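# Set the toppled nest block upright on the laser-marker table

## Task

Get the nest block, which is lying on its side, standing upright on the worktable of the laser marker.

## Robot and tools

Robot: two arms, left_arm and right_arm, each with a two-finger parallel gripper. In the scene frame the origin sits at table height, halfway between the nominal arm bases. +z points up, +x points out over the table, and left_arm is on the +y side; image left and right do not match the arm names. Calibrated bases: left_arm at (-0.006, +0.242, +0.018) m with quat_wxyz (+1.000, 0, 0, -0.011); right_arm at (+0.016, -0.287, +0.029) m with quat_wxyz (+1.000, 0, 0, +0.022). Both bases have +z up. Each arm reports its hand pose, velocities and targets in its own base frame. Fixed cameras and the table use the scene frame. The gripper's fingers point along its +z axis and separate along its y axis. end_effector_position is the point between the pads, roughly 1 cm short of the fingertips. Reported positions and orientations can be a few cm off, more so at long reach.

Row format, shared by execute_actions and move: 14 numbers, each in [-1, 1]. The first 7 are left_arm dx, dy, dz, rx, ry, rz, opening; the next 7 are the same for right_arm. Both halves must be filled even when only one arm moves. dx..rz are an offset, not a pose. They are measured along that arm's own base axes from its Hand target as it stood when the action or move began, and rotation is about the Hand target's position. Scale: 1.0 = 0.6 m or 180 degrees, so 0.1 = 6 cm. rx, ry, rz together form one rotation vector. The opening is absolute, not an offset: +1 is fully open (0.094 m) and -1 is closed. Six zeros re-command the current Hand target. Sending the same offset again moves the arm further, because each call starts from the new Hand target. A 0 in the opening slot is a real command (half open), so to keep a gripper unchanged, resend its current command.

execute_actions(actions, cameras): actions is a list of actions. Each action is a table of up to 15 rows, one per 1/30 s step. If a table is shorter, its last row is held for the rest of the 15 steps. Every row is an offset from the start pose of that action, not from the row before. An empty list returns only the state and images.

move(target, speed, blend, opening_speed, blocking, cameras): drives each gripper in a straight line to target. target is either one 14-number row or a list of up to 15 rows, and every row is an offset from the same starting Hand targets. speed is in m/s, from 0.002 to 0.5 (default 0.25), with rotation capped at twice that in rad/s. You can give one value or one per target. blend is in metres and rounds off corners in a list. opening_speed is on the -1..+1 scale per second, minimum 0.2; use a low value to close gently. With blocking=false the call returns after about 0.5 s while the move keeps going. A move never avoids obstacles or the other arm. Faster moves lag and stray more and hit harder, and aiming further past a contact pushes harder. Do not route a path close to an arm's own base, because that can flip its shoulder posture. The result ends with a move: line. done means the arm is resting within 10 mm and 2 degrees of its target. Other endings include off_target, moving, held and fault. limits=paced means the commanded pose was clipped; limits=held means a check held back steps. None of these endings tells you whether the gripper is touching anything.

wait(seconds 0-10): the scene runs on with the last commands held. stop(): brakes a running move; it needs some room to stop. zoom_image(camera, region=[x0,y0,x1,y1]): camera is cam_head_left or cam_head_right (both 672x504), and the region is at most 504x504 px. finished_scene(scene): closes the current scene by its number and cannot be undone, so call it only once the block stands upright by itself with the robot clear. read_manual gives only the licence texts.

Control behaviour: at every step the commanded pose is clipped to within 100 mm and 20 degrees of the measured pose. Hand target in a result is the last commanded pose after clipping. Friction and weight can leave the gripper a centimetre or more from it; this does not mean contact. The next command asks for the target again, and if the gripper still falls short, send the remaining distance as an offset. If an arm is pressing on something or gets dragged, command its target back past the gripper to release the push.

Result fields: end_effector_position (m) and end_effector_quat_wxyz in the arm's base frame. grip_measured uses the opening scale. It reads up to about 1.6 mm wide when empty, and under a full squeeze it reads roughly 0.064 narrower than the part, more on small or round parts. grip_effort_nm is the gripper motor effort, negative when closing; it does not measure pad force. Joint torques include the arm's own weight, and joints 3 and 4 wrap at ±28 N m. Joint velocities showing "within noise" means the arm is still. Tool commands lists the present gripper commands. MOTOR HOT appears once a motor reaches 85 °C. At 100 °C that arm goes limp for 30-60 s or longer. Long holds, outstretched poses and pushing toward unreachable poses all heat motors. The clearance check can stop arms that come too close, but it does not guard gripper against gripper.

Avoid: dropping the block, letting go of it while it is moving, slamming it, hard hits, strong pushes, and any collision between the two arms. Anything that falls off the table, or is left off it, fails the task. Occasional brief tugs or pushes on the block may occur.

Each tool is called after "Emit:" by a JSON object that holds its "op" and its "data".

## Session

Emit:
{"op": "execute_actions", "data": {"actions": []}}

Scene clock: 0.00 s.
left_arm: end_effector_position=(+0.8435, +0.2608, +0.3512) grip_measured=+1.000 grip_effort_nm=n/a end_effector_quat_wxyz=(+0.482, -0.128, +0.866, -0.031) | right_arm: end_effector_position=(+0.3796, -0.1006, +0.3225) grip_measured=+1.000 grip_effort_nm=n/a end_effector_quat_wxyz=(+0.115, +0.492, +0.844, -0.182)
Joint positions: left_arm=[0.343 2.243 2.505 -0.841 0.219 -0.07 0.094] | right_arm=[-0.074 1.322 1.422 -1.62 0.43 0.971 0.094]
Joint velocities: within noise
Joint torques (N m): no reading
Heat: left arm: hottest waist 26 °C; right arm: hottest waist 24 °C.
Hand target: left_arm +0.8431, +0.2607, +0.3769; +0.501, -0.124, +0.856, -0.027 | right_arm +0.3848, -0.1009, +0.3295; +0.123, +0.494, +0.842, -0.178
Tool commands: left_gripper/opening=+1.0 right_gripper/opening=+1.0

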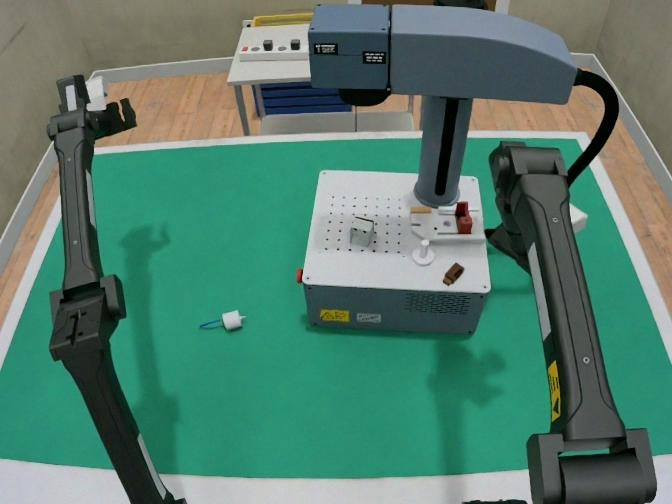

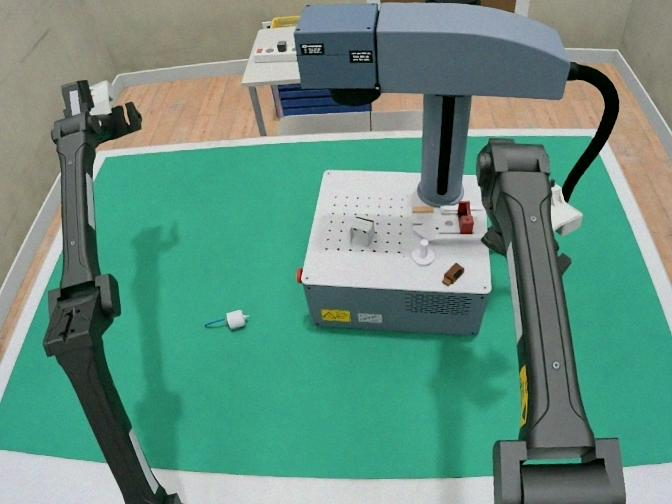

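Emit:
{"op": "zoom_image", "data": {"camera": "cam_head_left", "region": [300, 160, 500, 340]}}

Emit:
{"op": "zoom_image", "data": {"camera": "cam_head_right", "region": [300, 160, 500, 340]}}

Emit:
{"op": "zoom_image", "data": {"camera": "cam_head_left", "region": [335, 200, 395, 260]}}

Emit:
{"op": "zoom_image", "data": {"camera": "cam_head_left", "region": [400, 190, 490, 290]}}

Emit:
{"op": "zoom_image", "data": {"camera": "cam_head_left", "region": [190, 290, 260, 350]}}

Scaled by 2.520 from the camera's 672x504 image, which has a finer 960x720 frame.

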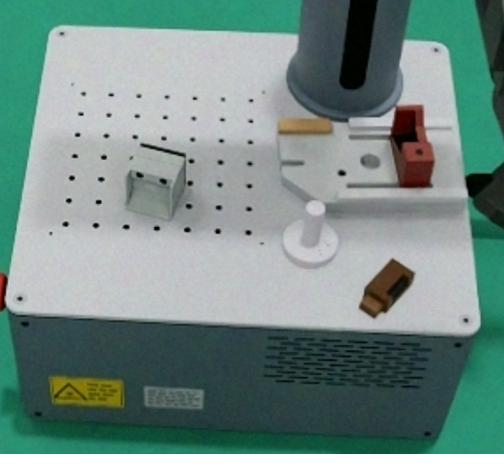

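Scaled by 2.520 from the camera's 672x504 image, which has a finer 960x720 frame.

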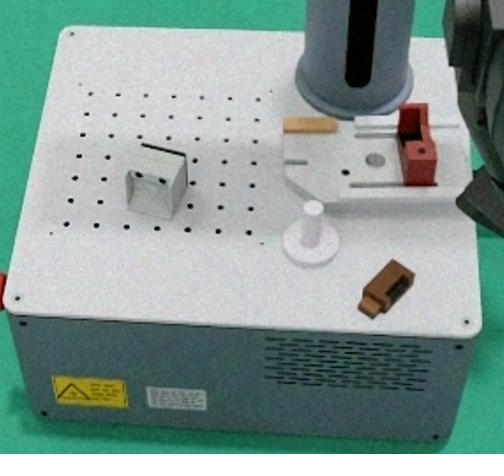

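Scaled by 8.400 from the camera's 672x504 image, which has a finer 960x720 frame.

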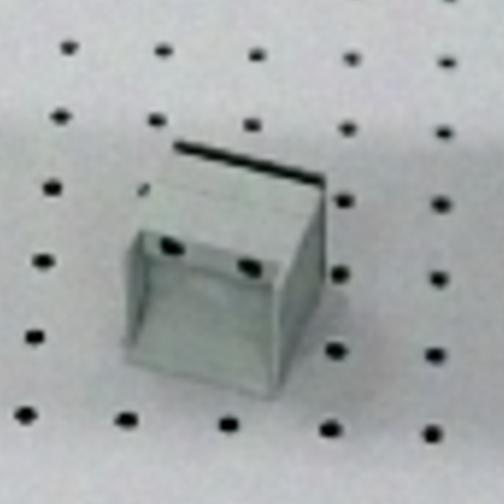

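Scaled by 5.040 from the camera's 672x504 image, which has a finer 960x720 frame.

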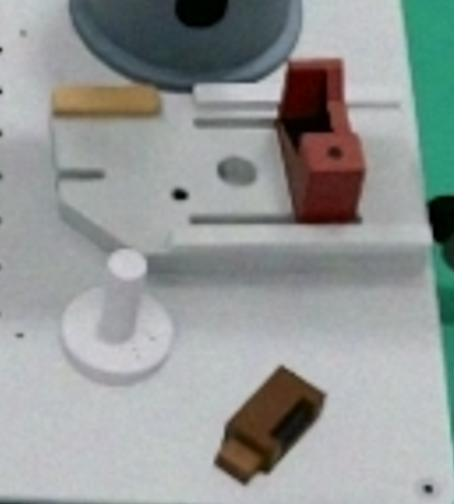

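Scaled by 7.200 from the camera's 672x504 image, which has a finer 960x720 frame.

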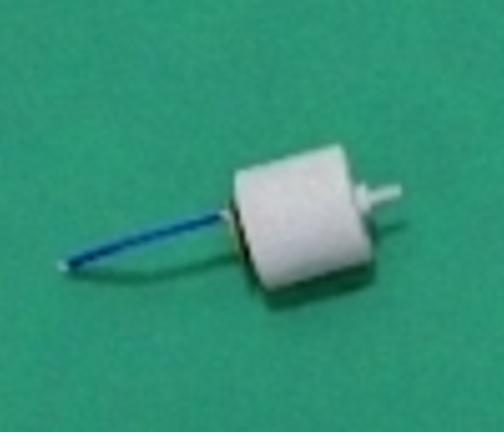

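Emit:
{"op": "zoom_image", "data": {"camera": "cam_head_left", "region": [344, 208, 384, 252]}}

Emit:
{"op": "zoom_image", "data": {"camera": "cam_head_right", "region": [344, 208, 384, 252]}}

Emit:
{"op": "zoom_image", "data": {"camera": "cam_head_left", "region": [436, 256, 474, 294]}}

Emit:
{"op": "zoom_image", "data": {"camera": "cam_head_right", "region": [436, 256, 474, 294]}}

Emit:
{"op": "zoom_image", "data": {"camera": "cam_head_left", "region": [440, 195, 490, 245]}}

Emit:
{"op": "zoom_image", "data": {"camera": "cam_head_left", "region": [230, 0, 320, 90]}}

Scaled by 11.455 from the camera's 672x504 image, which has a finer 960x720 frame.

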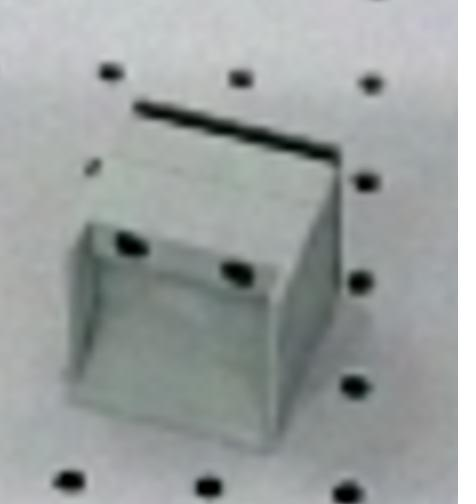

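Scaled by 11.455 from the camera's 672x504 image, which has a finer 960x720 frame.

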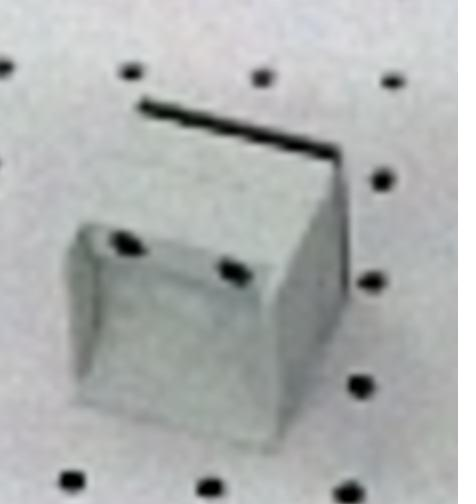

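Scaled by 13.263 from the camera's 672x504 image, which has a finer 960x720 frame.

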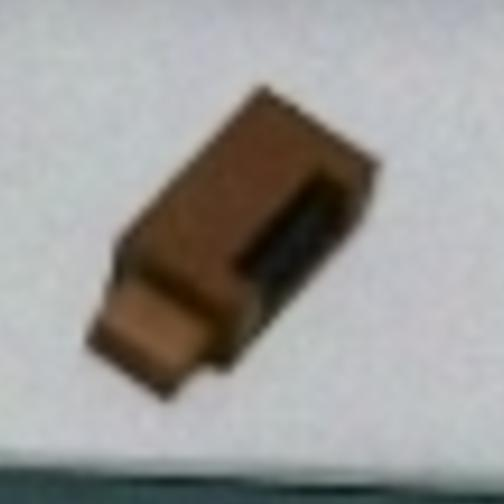

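Scaled by 13.263 from the camera's 672x504 image, which has a finer 960x720 frame.

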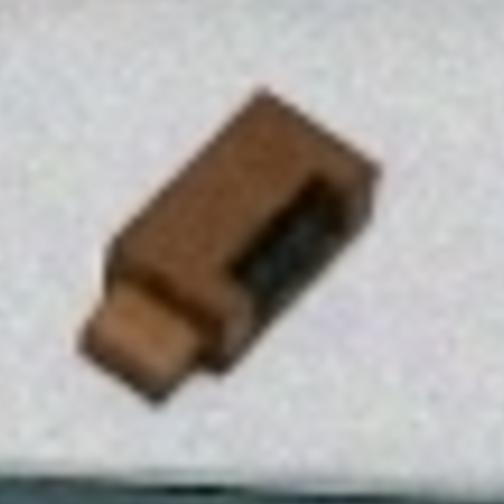

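Scaled by 10.080 from the camera's 672x504 image, which has a finer 960x720 frame.

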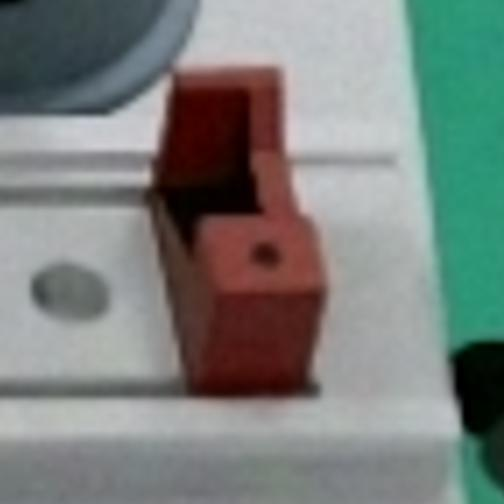

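Scaled by 5.600 from the camera's 672x504 image, which has a finer 960x720 frame.

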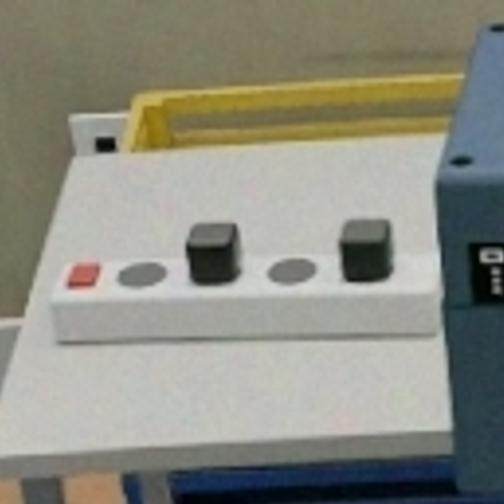

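Emit:
{"op": "move", "data": {"target": [[-0.405,-0.25,-0.1,0.03,-0.02,-0.08,1,0,0,0,0,0,0,1],[-0.472,-0.761,-0.195,0.0526,-0.0338,-0.1683,1,0,0,0,0,0,0,1]], "blend": 0.05}}

Scene clock: 10.93 s.
left_arm: end_effector_position=(+0.5587, -0.1920, +0.2595) grip_measured=+1.000 grip_effort_nm=0.051 end_effector_quat_wxyz=(+0.524, +0.149, +0.834, -0.090) | right_arm: end_effector_position=(+0.3796, -0.1006, +0.3225) grip_measured=+1.000 grip_effort_nm=-0.027 end_effector_quat_wxyz=(+0.115, +0.492, +0.844, -0.182)
Joint positions: left_arm=[-0.324 1.382 0.982 -0.05 0.02 0.017 0.094] | right_arm=[-0.074 1.322 1.422 -1.62 0.43 0.971 0.094]
Joint velocities: within noise
Joint torques (N m): left_arm=[-0.03 -11.69 9.02 2.88 -0.19 -0.05] | right_arm=[1.73 -8 12.86 0.5 0.21 -0.05]
Heat: left arm: hottest elbow 27 °C; right arm: hottest elbow 25 °C.
Hand target: left_arm +0.5599, -0.1959, +0.2599; +0.529, +0.147, +0.831, -0.093 | right_arm +0.3848, -0.1009, +0.3295; +0.123, +0.494, +0.842, -0.178
Off the commanded pose: left_arm 0.004 m, 1 deg | right_arm 0.009 m, 1 deg.
move: done

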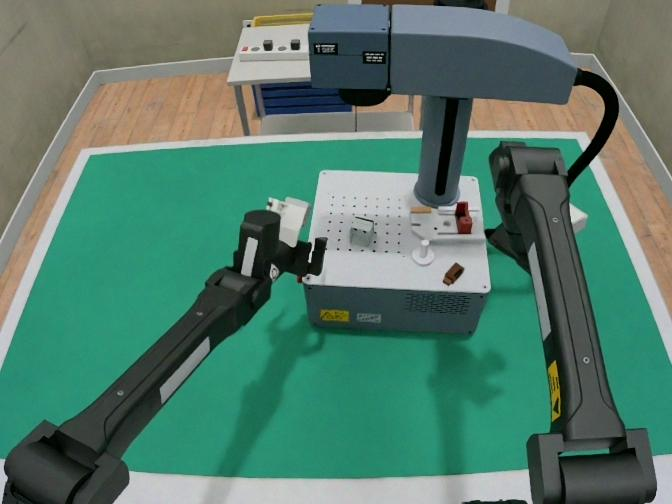

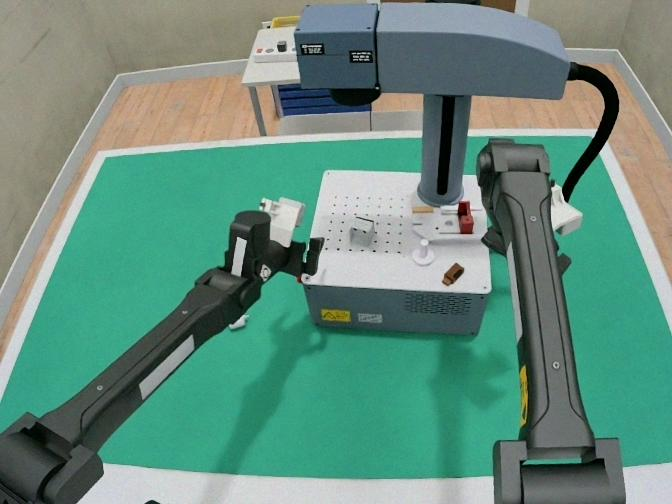

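Emit:
{"op": "zoom_image", "data": {"camera": "cam_head_left", "region": [230, 180, 390, 300]}}

Emit:
{"op": "zoom_image", "data": {"camera": "cam_head_right", "region": [230, 180, 390, 300]}}

Scaled by 3.150 from the camera's 672x504 image, which has a finer 960x720 frame.

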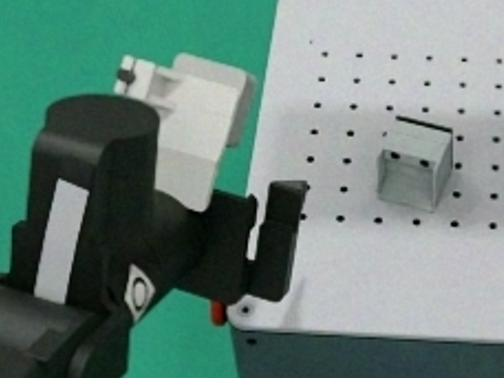

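Scaled by 3.150 from the camera's 672x504 image, which has a finer 960x720 frame.

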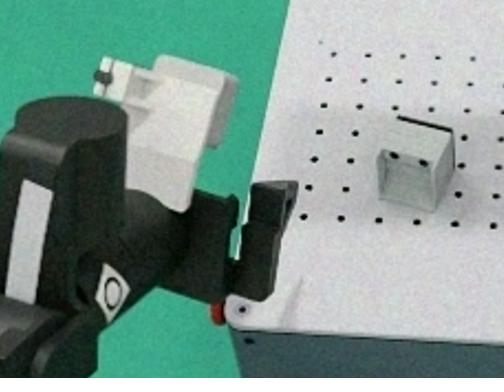

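Emit:
{"op": "move", "data": {"target": [0.045,-0.117,-0.03,0,0,0,0.2,0,0,0,0,0,0,1]}}

Emit:
{"op": "zoom_image", "data": {"camera": "cam_head_left", "region": [270, 170, 430, 290]}}

Emit:
{"op": "zoom_image", "data": {"camera": "cam_head_right", "region": [270, 170, 430, 290]}}

Scene clock: 14.87 s.
left_arm: end_effector_position=(+0.5656, -0.2532, +0.2031) grip_measured=+0.202 grip_effort_nm=-0.051 end_effector_quat_wxyz=(+0.496, +0.155, +0.851, -0.082) | right_arm: end_effector_position=(+0.3796, -0.1006, +0.3225) grip_measured=+1.000 grip_effort_nm=-0.022 end_effector_quat_wxyz=(+0.115, +0.492, +0.844, -0.182)
Joint positions: left_arm=[-0.444 1.528 1.017 -0.01 -0.087 -0.034 0.056] | right_arm=[-0.074 1.322 1.422 -1.62 0.43 0.971 0.094]
Joint velocities: within noise
Joint torques (N m): left_arm=[0.21 -13.74 13.64 2.8 -0.23 -0.06] | right_arm=[1.38 -7.77 12.93 0.32 0.28 0]
Heat: left arm: hottest elbow 28 °C; right arm: hottest elbow 27 °C.
Hand target: left_arm +0.5869, -0.2662, +0.2421; +0.529, +0.147, +0.831, -0.093 | right_arm +0.3848, -0.1009, +0.3295; +0.123, +0.494, +0.842, -0.178
Off the commanded pose: left_arm 0.046 m, 5 deg | right_arm 0.009 m, 1 deg.
move: off_target (left_arm)

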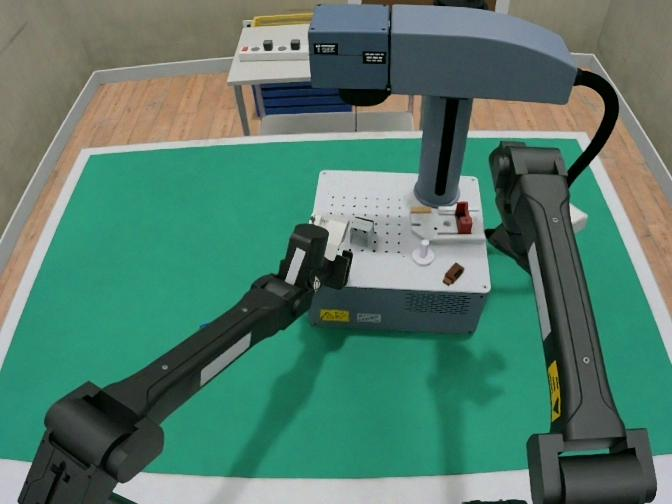

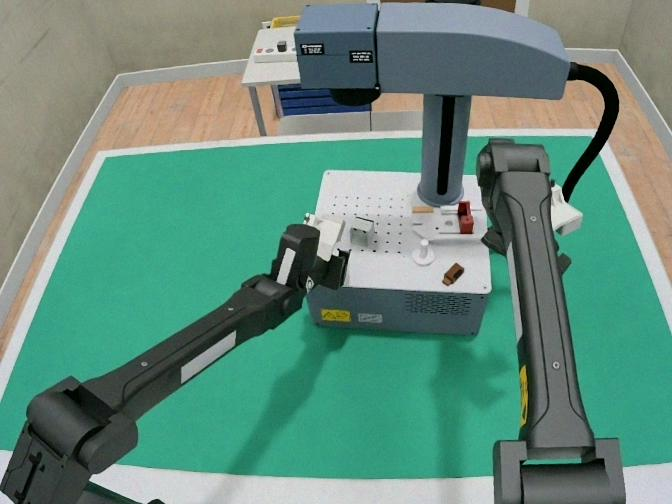

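Scaled by 3.150 from the camera's 672x504 image, which has a finer 960x720 frame.

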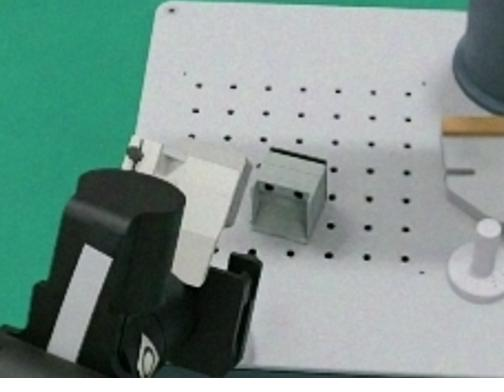

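Scaled by 3.150 from the camera's 672x504 image, which has a finer 960x720 frame.

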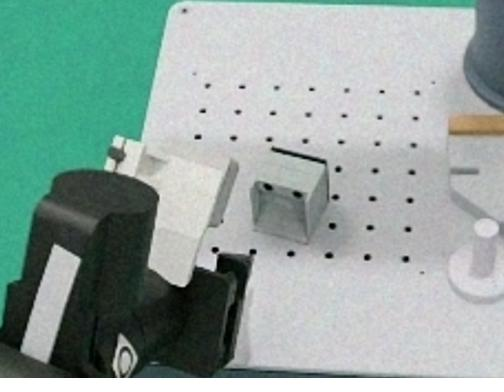

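Emit:
{"op": "move", "data": {"target": [0,0,0,0,0,0,0.2,0,0,0,0,0,0,1], "cameras": ["cam_head_left"]}}

Emit:
{"op": "zoom_image", "data": {"camera": "cam_head_left", "region": [270, 170, 430, 290]}}

Scene clock: 16.13 s.
left_arm: end_effector_position=(+0.5656, -0.2532, +0.2031) grip_measured=+0.202 grip_effort_nm=-0.042 end_effector_quat_wxyz=(+0.496, +0.155, +0.851, -0.082) | right_arm: end_effector_position=(+0.3796, -0.1006, +0.3225) grip_measured=+1.000 grip_effort_nm=-0.022 end_effector_quat_wxyz=(+0.115, +0.492, +0.844, -0.182)
Joint positions: left_arm=[-0.444 1.528 1.017 -0.01 -0.087 -0.035 0.056] | right_arm=[-0.074 1.322 1.422 -1.62 0.43 0.971 0.094]
Joint velocities: within noise
Joint torques (N m): left_arm=[0.26 -13.63 13.64 2.81 -0.22 -0.05] | right_arm=[1.49 -8.76 12.85 0.46 0.22 -0.07]
Heat: left arm: hottest elbow 28 °C; right arm: hottest elbow 27 °C.
Hand target: left_arm +0.5869, -0.2662, +0.2421; +0.529, +0.147, +0.831, -0.094 | right_arm +0.3848, -0.1009, +0.3295; +0.123, +0.494, +0.842, -0.178
Off the commanded pose: left_arm 0.046 m, 5 deg | right_arm 0.009 m, 1 deg.
move: off_target (left_arm)
Images, in order (width x height): cam_head_left 672x504.

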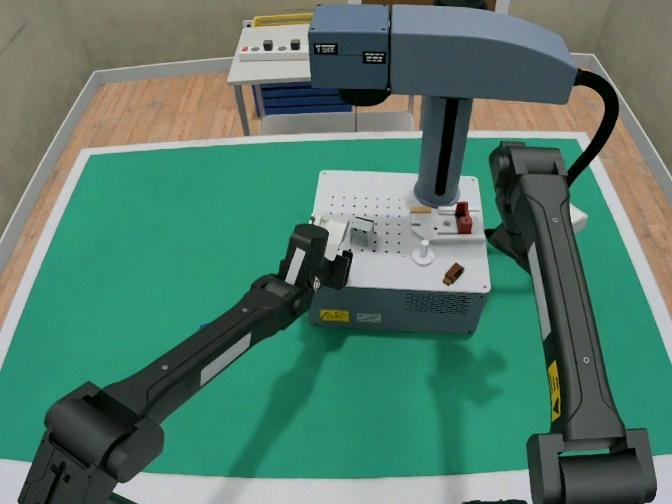

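Scaled by 3.150 from the camera's 672x504 image, which has a finer 960x720 frame.

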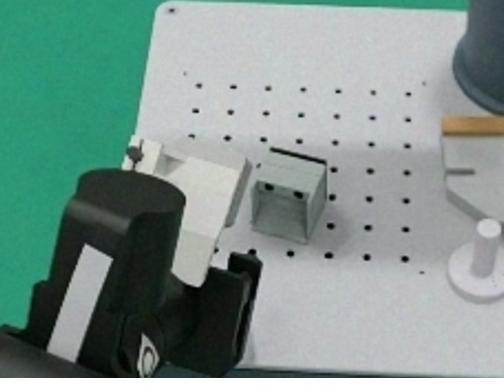

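Emit:
{"op": "move", "data": {"target": [0.02,-0.02,0.06,0,0,0,0.2,0,0,0,0,0,0,1], "cameras": []}}

Scene clock: 17.97 s.
left_arm: end_effector_position=(+0.5849, -0.2610, +0.2449) grip_measured=+0.202 grip_effort_nm=-0.051 end_effector_quat_wxyz=(+0.508, +0.149, +0.844, -0.083) | right_arm: end_effector_position=(+0.3796, -0.1006, +0.3225) grip_measured=+1.000 grip_effort_nm=-0.022 end_effector_quat_wxyz=(+0.115, +0.492, +0.844, -0.182)
Joint positions: left_arm=[-0.445 1.528 1.121 -0.086 -0.097 -0.039 0.056] | right_arm=[-0.074 1.322 1.422 -1.62 0.43 0.971 0.094]
Joint velocities: within noise
Joint torques (N m): left_arm=[-0.62 -13.68 14.22 1.69 -0.23 -0.05] | right_arm=[1.67 -9.41 12.75 0.29 0.27 -0.01]
Heat: left arm: hottest elbow 29 °C; right arm: hottest elbow 27 °C.
Hand target: left_arm +0.5989, -0.2781, +0.2779; +0.529, +0.147, +0.831, -0.093 | right_arm +0.3848, -0.1009, +0.3295; +0.123, +0.494, +0.842, -0.178
Off the commanded pose: left_arm 0.040 m, 3 deg | right_arm 0.009 m, 1 deg.
move: off_target (left_arm)
No camera images: "cameras" was empty.

Emit:
{"op": "move", "data": {"target": [0.03,-0.0,0.0,0,0,0,0.2,0,0,0,0,0,0,1]}}

Emit:
{"op": "zoom_image", "data": {"camera": "cam_head_left", "region": [290, 180, 410, 280]}}

Emit:
{"op": "zoom_image", "data": {"camera": "cam_head_right", "region": [290, 180, 410, 280]}}

Scene clock: 19.33 s.
left_arm: end_effector_position=(+0.5980, -0.2688, +0.2437) grip_measured=+0.202 grip_effort_nm=-0.046 end_effector_quat_wxyz=(+0.506, +0.151, +0.845, -0.086) | right_arm: end_effector_position=(+0.3796, -0.1006, +0.3225) grip_measured=+1.000 grip_effort_nm=-0.022 end_effector_quat_wxyz=(+0.115, +0.492, +0.844, -0.182)
Joint positions: left_arm=[-0.445 1.566 1.164 -0.092 -0.089 -0.039 0.056] | right_arm=[-0.074 1.322 1.422 -1.62 0.43 0.971 0.094]
Joint velocities: within noise
Joint torques (N m): left_arm=[0.67 -14.15 14.43 1.65 -0.04 0.02] | right_arm=[1.03 -8.47 12.82 0.34 0.24 -0.01]
Heat: left arm: hottest elbow 30 °C; right arm: hottest elbow 28 °C.
Hand target: left_arm +0.6170, -0.2780, +0.2778; +0.529, +0.147, +0.831, -0.093 | right_arm +0.3848, -0.1009, +0.3295; +0.123, +0.494, +0.842, -0.178
Off the commanded pose: left_arm 0.040 m, 3 deg | right_arm 0.009 m, 1 deg.
move: off_target (left_arm)

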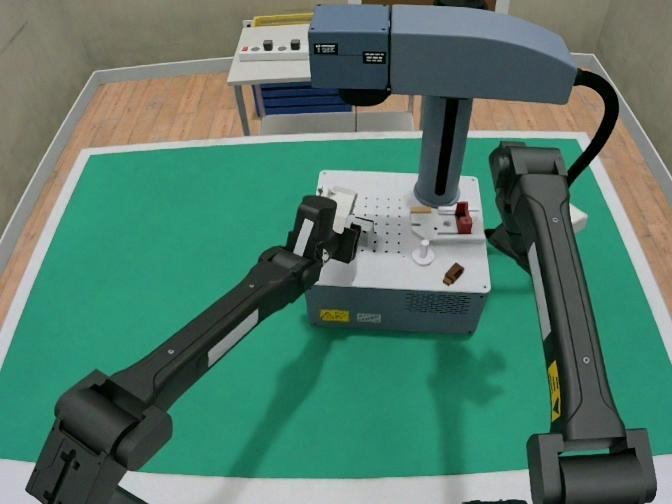

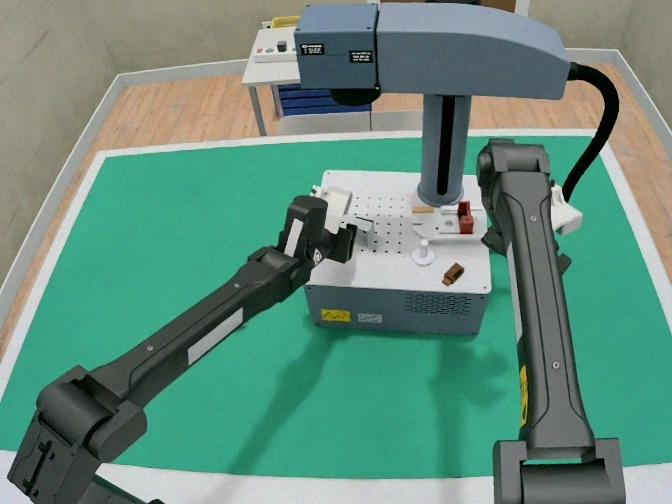

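Scaled by 4.200 from the camera's 672x504 image, which has a finer 960x720 frame.

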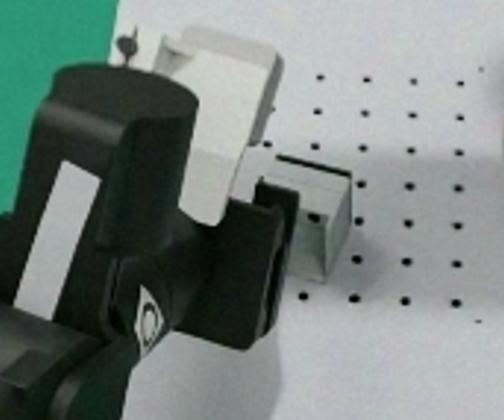

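Scaled by 4.200 from the camera's 672x504 image, which has a finer 960x720 frame.

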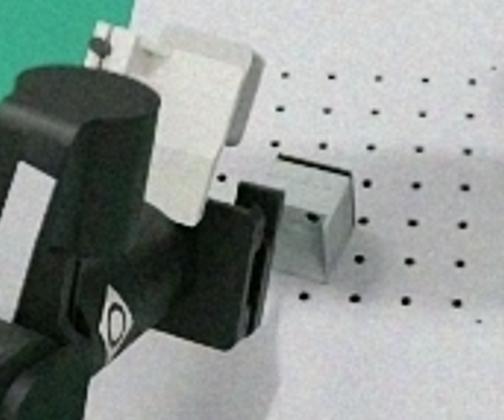

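Emit:
{"op": "move", "data": {"target": [-0.018,-0.02,-0.03,0,0,0,1,0,0,0,0,0,0,1]}}

Emit:
{"op": "zoom_image", "data": {"camera": "cam_head_left", "region": [290, 180, 410, 280]}}

Emit:
{"op": "zoom_image", "data": {"camera": "cam_head_right", "region": [290, 180, 410, 280]}}

Scene clock: 22.00 s.
left_arm: end_effector_position=(+0.5979, -0.2775, +0.2419) grip_measured=+0.998 grip_effort_nm=0.159 end_effector_quat_wxyz=(+0.511, +0.149, +0.842, -0.084) | right_arm: end_effector_position=(+0.3796, -0.1006, +0.3225) grip_measured=+1.000 grip_effort_nm=-0.017 end_effector_quat_wxyz=(+0.115, +0.492, +0.844, -0.182)
Joint positions: left_arm=[-0.463 1.577 1.166 -0.073 -0.11 -0.045 0.094] | right_arm=[-0.074 1.322 1.422 -1.62 0.43 0.971 0.094]
Joint velocities: within noise
Joint torques (N m): left_arm=[-0.44 -14.33 11.58 2.86 -0.23 -0.05] | right_arm=[1.61 -8.12 12.88 0.34 0.28 0.07]
Heat: left arm: hottest elbow 30 °C; right arm: hottest elbow 29 °C.
Hand target: left_arm +0.6061, -0.2901, +0.2598; +0.529, +0.147, +0.831, -0.093 | right_arm +0.3848, -0.1009, +0.3295; +0.123, +0.494, +0.842, -0.178
Off the commanded pose: left_arm 0.023 m, 3 deg | right_arm 0.009 m, 1 deg.
move: off_target (left_arm)

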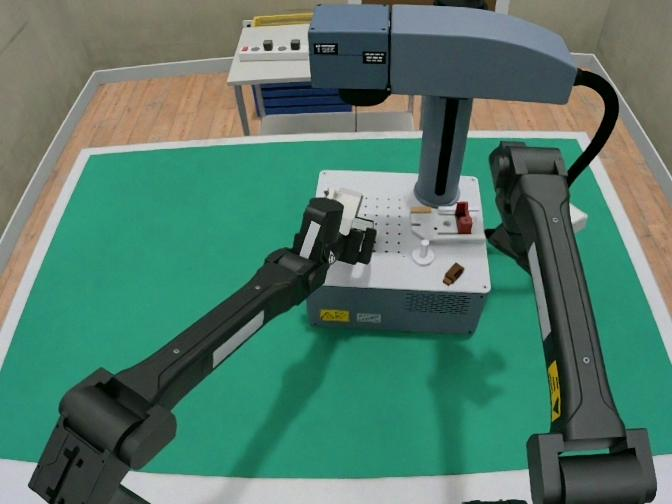

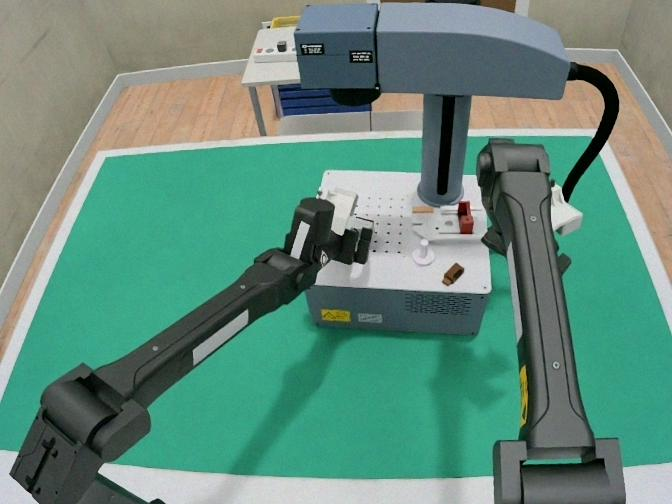

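Scaled by 4.200 from the camera's 672x504 image, which has a finer 960x720 frame.

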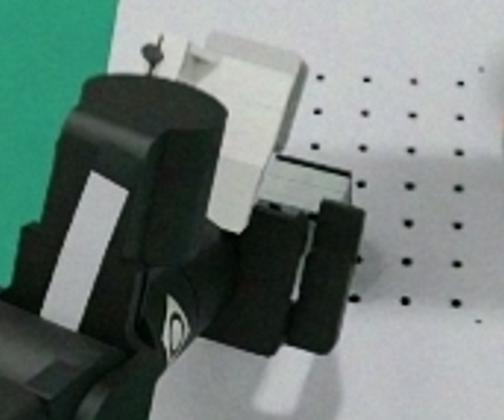

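Scaled by 4.200 from the camera's 672x504 image, which has a finer 960x720 frame.

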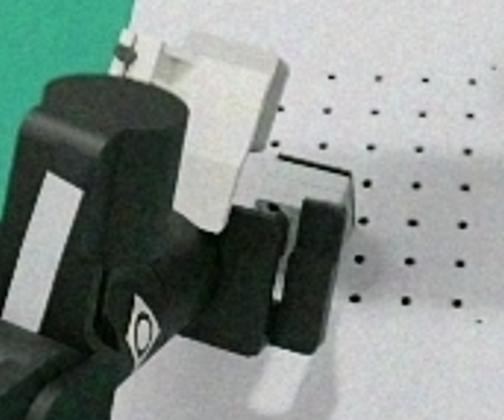

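Emit:
{"op": "move", "data": {"target": [-0.005,0.01,-0.045,0,0,0,1,0,0,0,0,0,0,1], "speed": 0.1}}

Emit:
{"op": "zoom_image", "data": {"camera": "cam_head_left", "region": [290, 180, 410, 280]}}

Scene clock: 25.50 s.
left_arm: end_effector_position=(+0.6041, -0.2809, +0.2386) grip_measured=+0.998 grip_effort_nm=0.159 end_effector_quat_wxyz=(+0.528, +0.146, +0.832, -0.090) | right_arm: end_effector_position=(+0.3796, -0.1006, +0.3225) grip_measured=+1.000 grip_effort_nm=-0.017 end_effector_quat_wxyz=(+0.115, +0.492, +0.844, -0.182)
Joint positions: left_arm=[-0.463 1.597 1.154 0 -0.109 -0.046 0.094] | right_arm=[-0.074 1.322 1.422 -1.62 0.43 0.971 0.094]
Joint velocities: within noise
Joint torques (N m): left_arm=[0.26 -14.62 8.31 2.91 -0.04 0] | right_arm=[2.08 -8.47 12.62 0.38 0.26 -0.07]
Heat: left arm: hottest elbow 31 °C; right arm: hottest elbow 30 °C.
Hand target: left_arm +0.6031, -0.2842, +0.2331; +0.529, +0.147, +0.831, -0.094 | right_arm +0.3848, -0.1009, +0.3295; +0.123, +0.494, +0.842, -0.178
Off the commanded pose: left_arm 0.007 m, 0 deg | right_arm 0.009 m, 1 deg.
move: done

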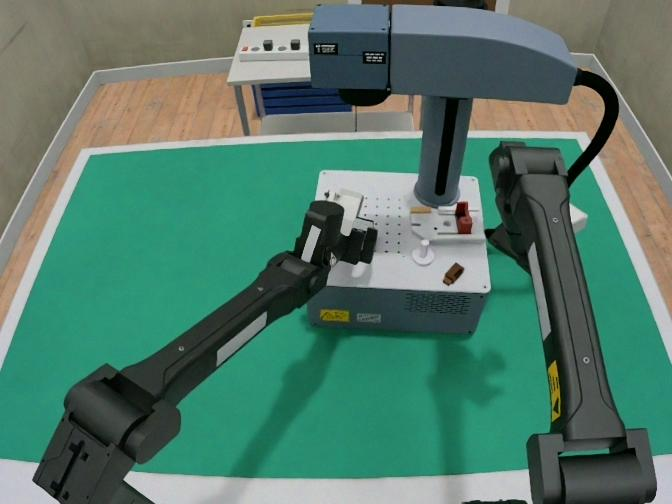

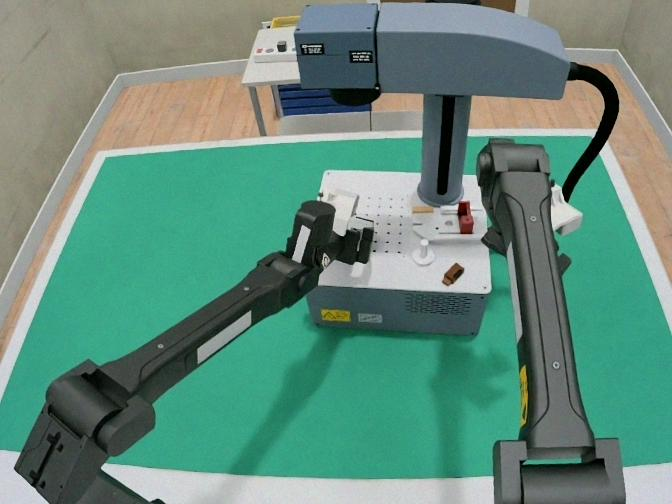

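Scaled by 4.200 from the camera's 672x504 image, which has a finer 960x720 frame.

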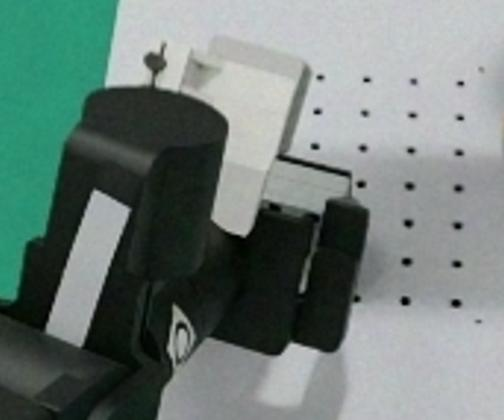

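Emit:
{"op": "move", "data": {"target": [-0.01,-0.055,-0.01,0,0,0,1,0,0,0,0,0,0,1], "speed": 0.1}}

Emit:
{"op": "zoom_image", "data": {"camera": "cam_head_left", "region": [290, 180, 410, 280]}}

Emit:
{"op": "zoom_image", "data": {"camera": "cam_head_right", "region": [290, 180, 410, 280]}}

Scene clock: 28.73 s.
left_arm: end_effector_position=(+0.5936, -0.3092, +0.2194) grip_measured=+0.998 grip_effort_nm=0.154 end_effector_quat_wxyz=(+0.519, +0.150, +0.837, -0.086) | right_arm: end_effector_position=(+0.3796, -0.1006, +0.3225) grip_measured=+1.000 grip_effort_nm=-0.012 end_effector_quat_wxyz=(+0.115, +0.492, +0.844, -0.182)
Joint positions: left_arm=[-0.52 1.629 1.154 0.006 -0.159 -0.067 0.094] | right_arm=[-0.074 1.322 1.422 -1.62 0.43 0.971 0.094]
Joint velocities: within noise
Joint torques (N m): left_arm=[-0.21 -14.92 9.89 2.91 -0.25 -0.06] | right_arm=[1.44 -9.11 12.74 0.39 0.25 -0.02]
Heat: left arm: hottest elbow 31 °C; right arm: hottest elbow 30 °C.
Hand target: left_arm +0.5972, -0.3171, +0.2269; +0.529, +0.147, +0.831, -0.093 | right_arm +0.3848, -0.1009, +0.3295; +0.123, +0.494, +0.842, -0.178
Off the commanded pose: left_arm 0.012 m, 2 deg | right_arm 0.009 m, 1 deg.
move: off_target (left_arm)

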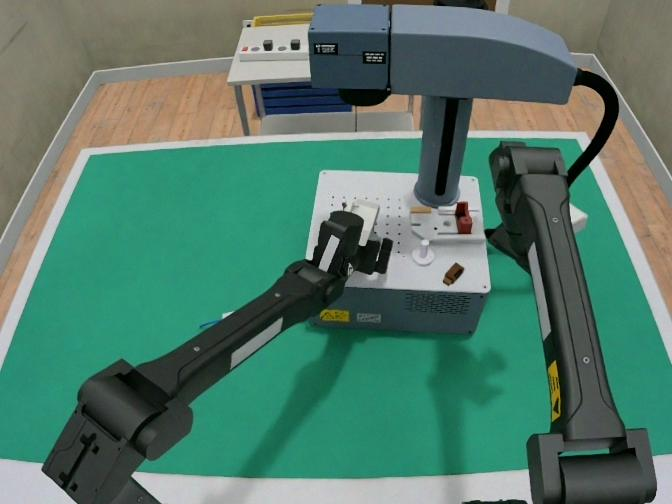

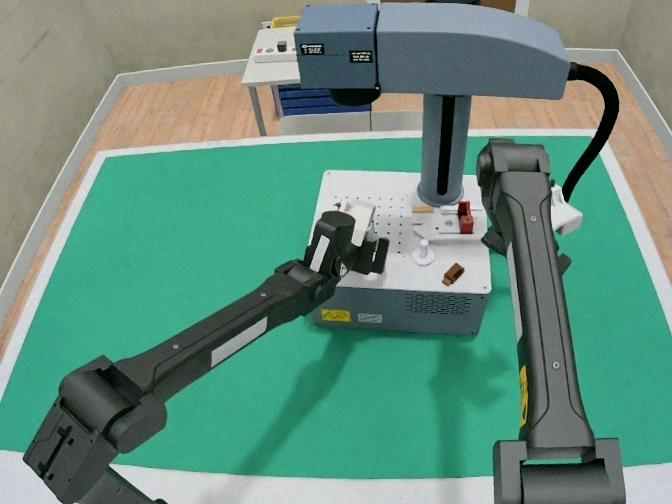

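Scaled by 4.200 from the camera's 672x504 image, which has a finer 960x720 frame.

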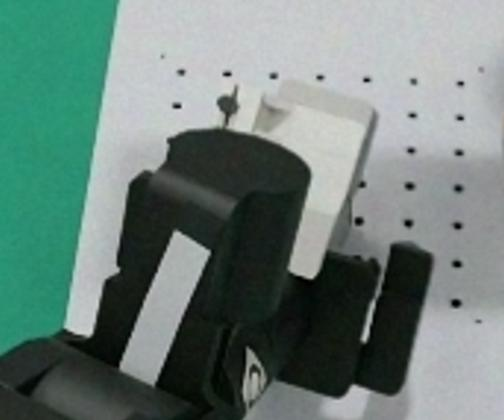

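Scaled by 4.200 from the camera's 672x504 image, which has a finer 960x720 frame.

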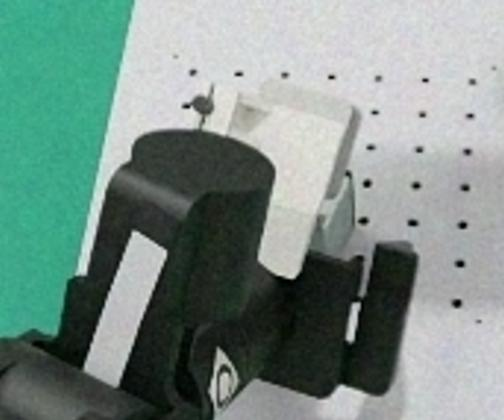

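Emit:
{"op": "move", "data": {"target": [0.085,-0.005,-0.055,0,0,0,1,0,0,0,0,0,0,1], "speed": 0.08}}

Emit:
{"op": "zoom_image", "data": {"camera": "cam_head_left", "region": [310, 180, 430, 280]}}

Emit:
{"op": "zoom_image", "data": {"camera": "cam_head_right", "region": [310, 180, 430, 280]}}

Scene clock: 30.77 s.
left_arm: end_effector_position=(+0.6266, -0.3205, +0.1836) grip_measured=+0.998 grip_effort_nm=0.149 end_effector_quat_wxyz=(+0.516, +0.150, +0.838, -0.096) | right_arm: end_effector_position=(+0.3796, -0.1006, +0.3225) grip_measured=+1.000 grip_effort_nm=-0.017 end_effector_quat_wxyz=(+0.115, +0.492, +0.844, -0.182)
Joint positions: left_arm=[-0.503 1.754 1.215 0.068 -0.126 -0.072 0.094] | right_arm=[-0.074 1.322 1.422 -1.62 0.43 0.971 0.094]
Joint velocities: within noise
Joint torques (N m): left_arm=[2.02 -14.74 12.37 2.33 -0.11 0.19] | right_arm=[0.91 -8.53 12.68 0.44 0.23 -0.01]
Heat: left arm: hottest elbow 32 °C; right arm: hottest elbow 31 °C.
Hand target: left_arm +0.6481, -0.3201, +0.1938; +0.529, +0.147, +0.831, -0.093 | right_arm +0.3848, -0.1009, +0.3295; +0.123, +0.494, +0.842, -0.178
Off the commanded pose: left_arm 0.024 m, 2 deg | right_arm 0.009 m, 1 deg.
move: off_target (left_arm)

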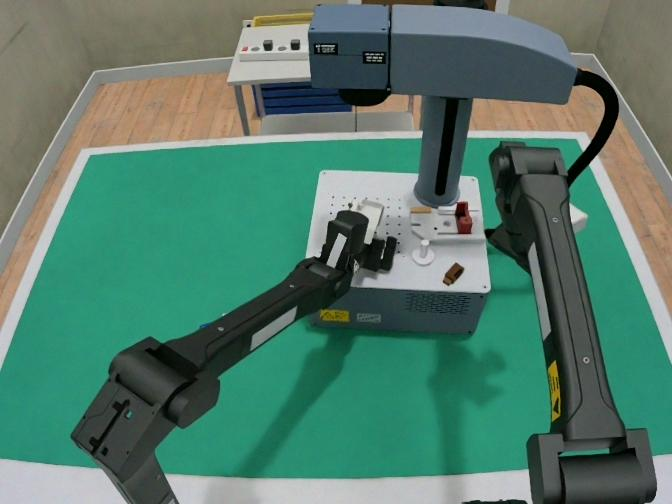

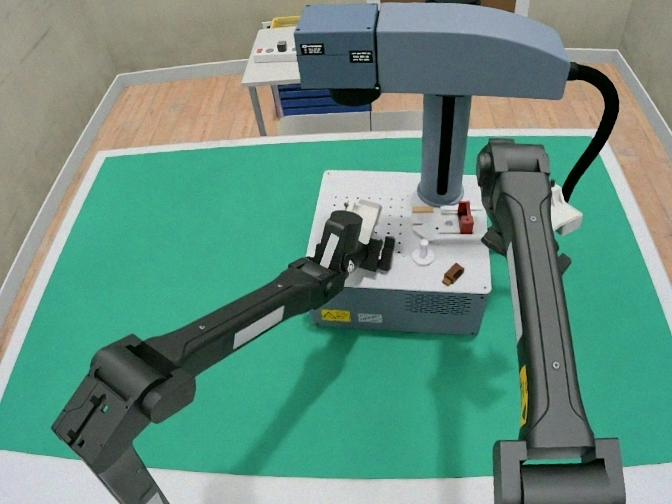

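Scaled by 4.200 from the camera's 672x504 image, which has a finer 960x720 frame.

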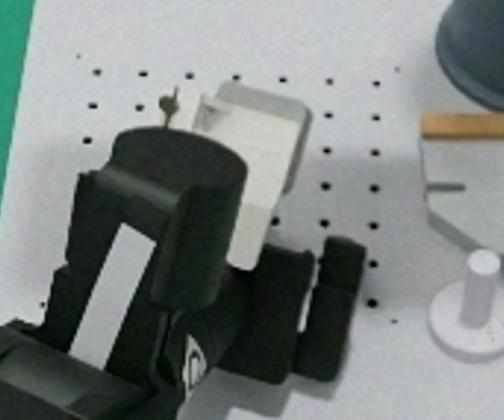

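Scaled by 4.200 from the camera's 672x504 image, which has a finer 960x720 frame.

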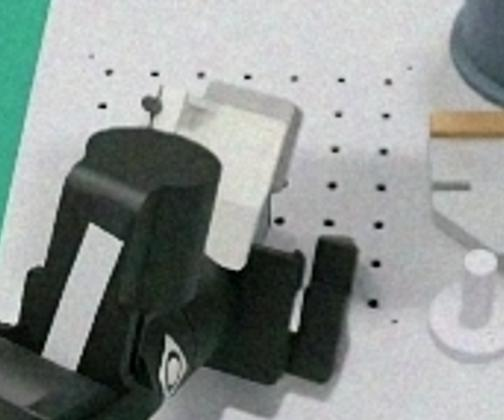

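Emit:
{"op": "move", "data": {"target": [0.035,-0.005,0.01,0,0,0,1,0,0,0,0,0,0,1], "speed": 0.08}}

Emit:
{"op": "zoom_image", "data": {"camera": "cam_head_left", "region": [310, 180, 430, 280]}}

Emit:
{"op": "zoom_image", "data": {"camera": "cam_head_right", "region": [310, 180, 430, 280]}}

Scene clock: 32.60 s.
left_arm: end_effector_position=(+0.6480, -0.3240, +0.1845) grip_measured=+0.998 grip_effort_nm=0.154 end_effector_quat_wxyz=(+0.518, +0.149, +0.837, -0.097) | right_arm: end_effector_position=(+0.3796, -0.1006, +0.3225) grip_measured=+1.000 grip_effort_nm=-0.027 end_effector_quat_wxyz=(+0.115, +0.492, +0.844, -0.182)
Joint positions: left_arm=[-0.49 1.799 1.28 0.054 -0.116 -0.066 0.094] | right_arm=[-0.074 1.322 1.422 -1.62 0.43 0.971 0.094]
Joint velocities: within noise
Joint torques (N m): left_arm=[1.9 -16.15 13.04 1.51 -0.08 0.19] | right_arm=[1.49 -8.47 12.71 0.21 0.24 -0.01]
Heat: left arm: hottest elbow 32 °C; right arm: hottest elbow 31 °C.
Hand target: left_arm +0.6691, -0.3231, +0.1999; +0.529, +0.147, +0.831, -0.093 | right_arm +0.3848, -0.1009, +0.3295; +0.123, +0.494, +0.842, -0.178
Off the commanded pose: left_arm 0.026 m, 2 deg | right_arm 0.009 m, 1 deg.
move: off_target (left_arm)

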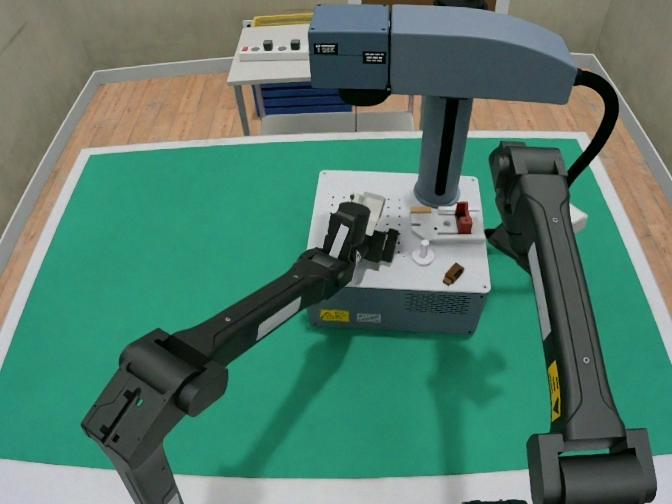

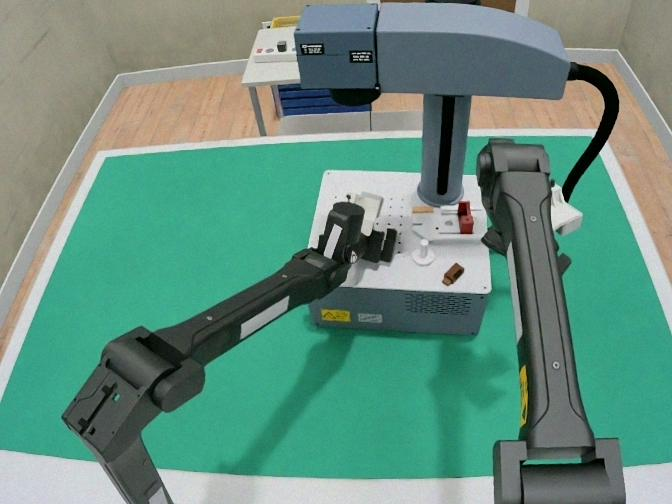

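Scaled by 4.200 from the camera's 672x504 image, which has a finer 960x720 frame.

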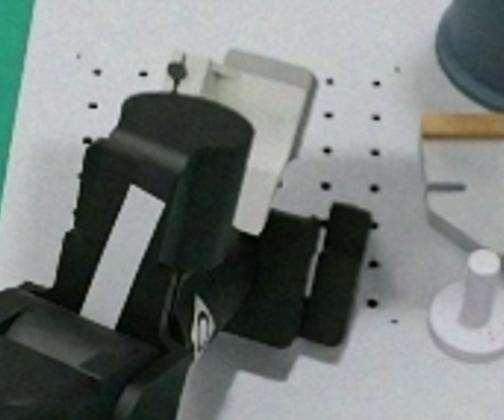

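Scaled by 4.200 from the camera's 672x504 image, which has a finer 960x720 frame.

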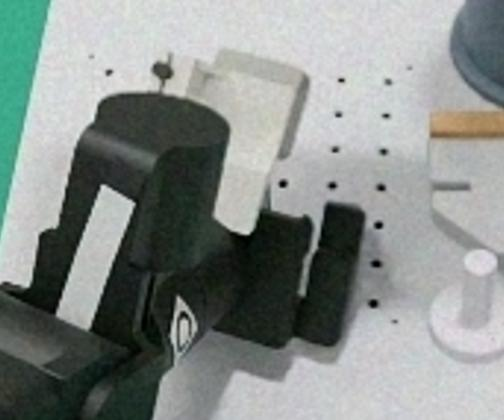

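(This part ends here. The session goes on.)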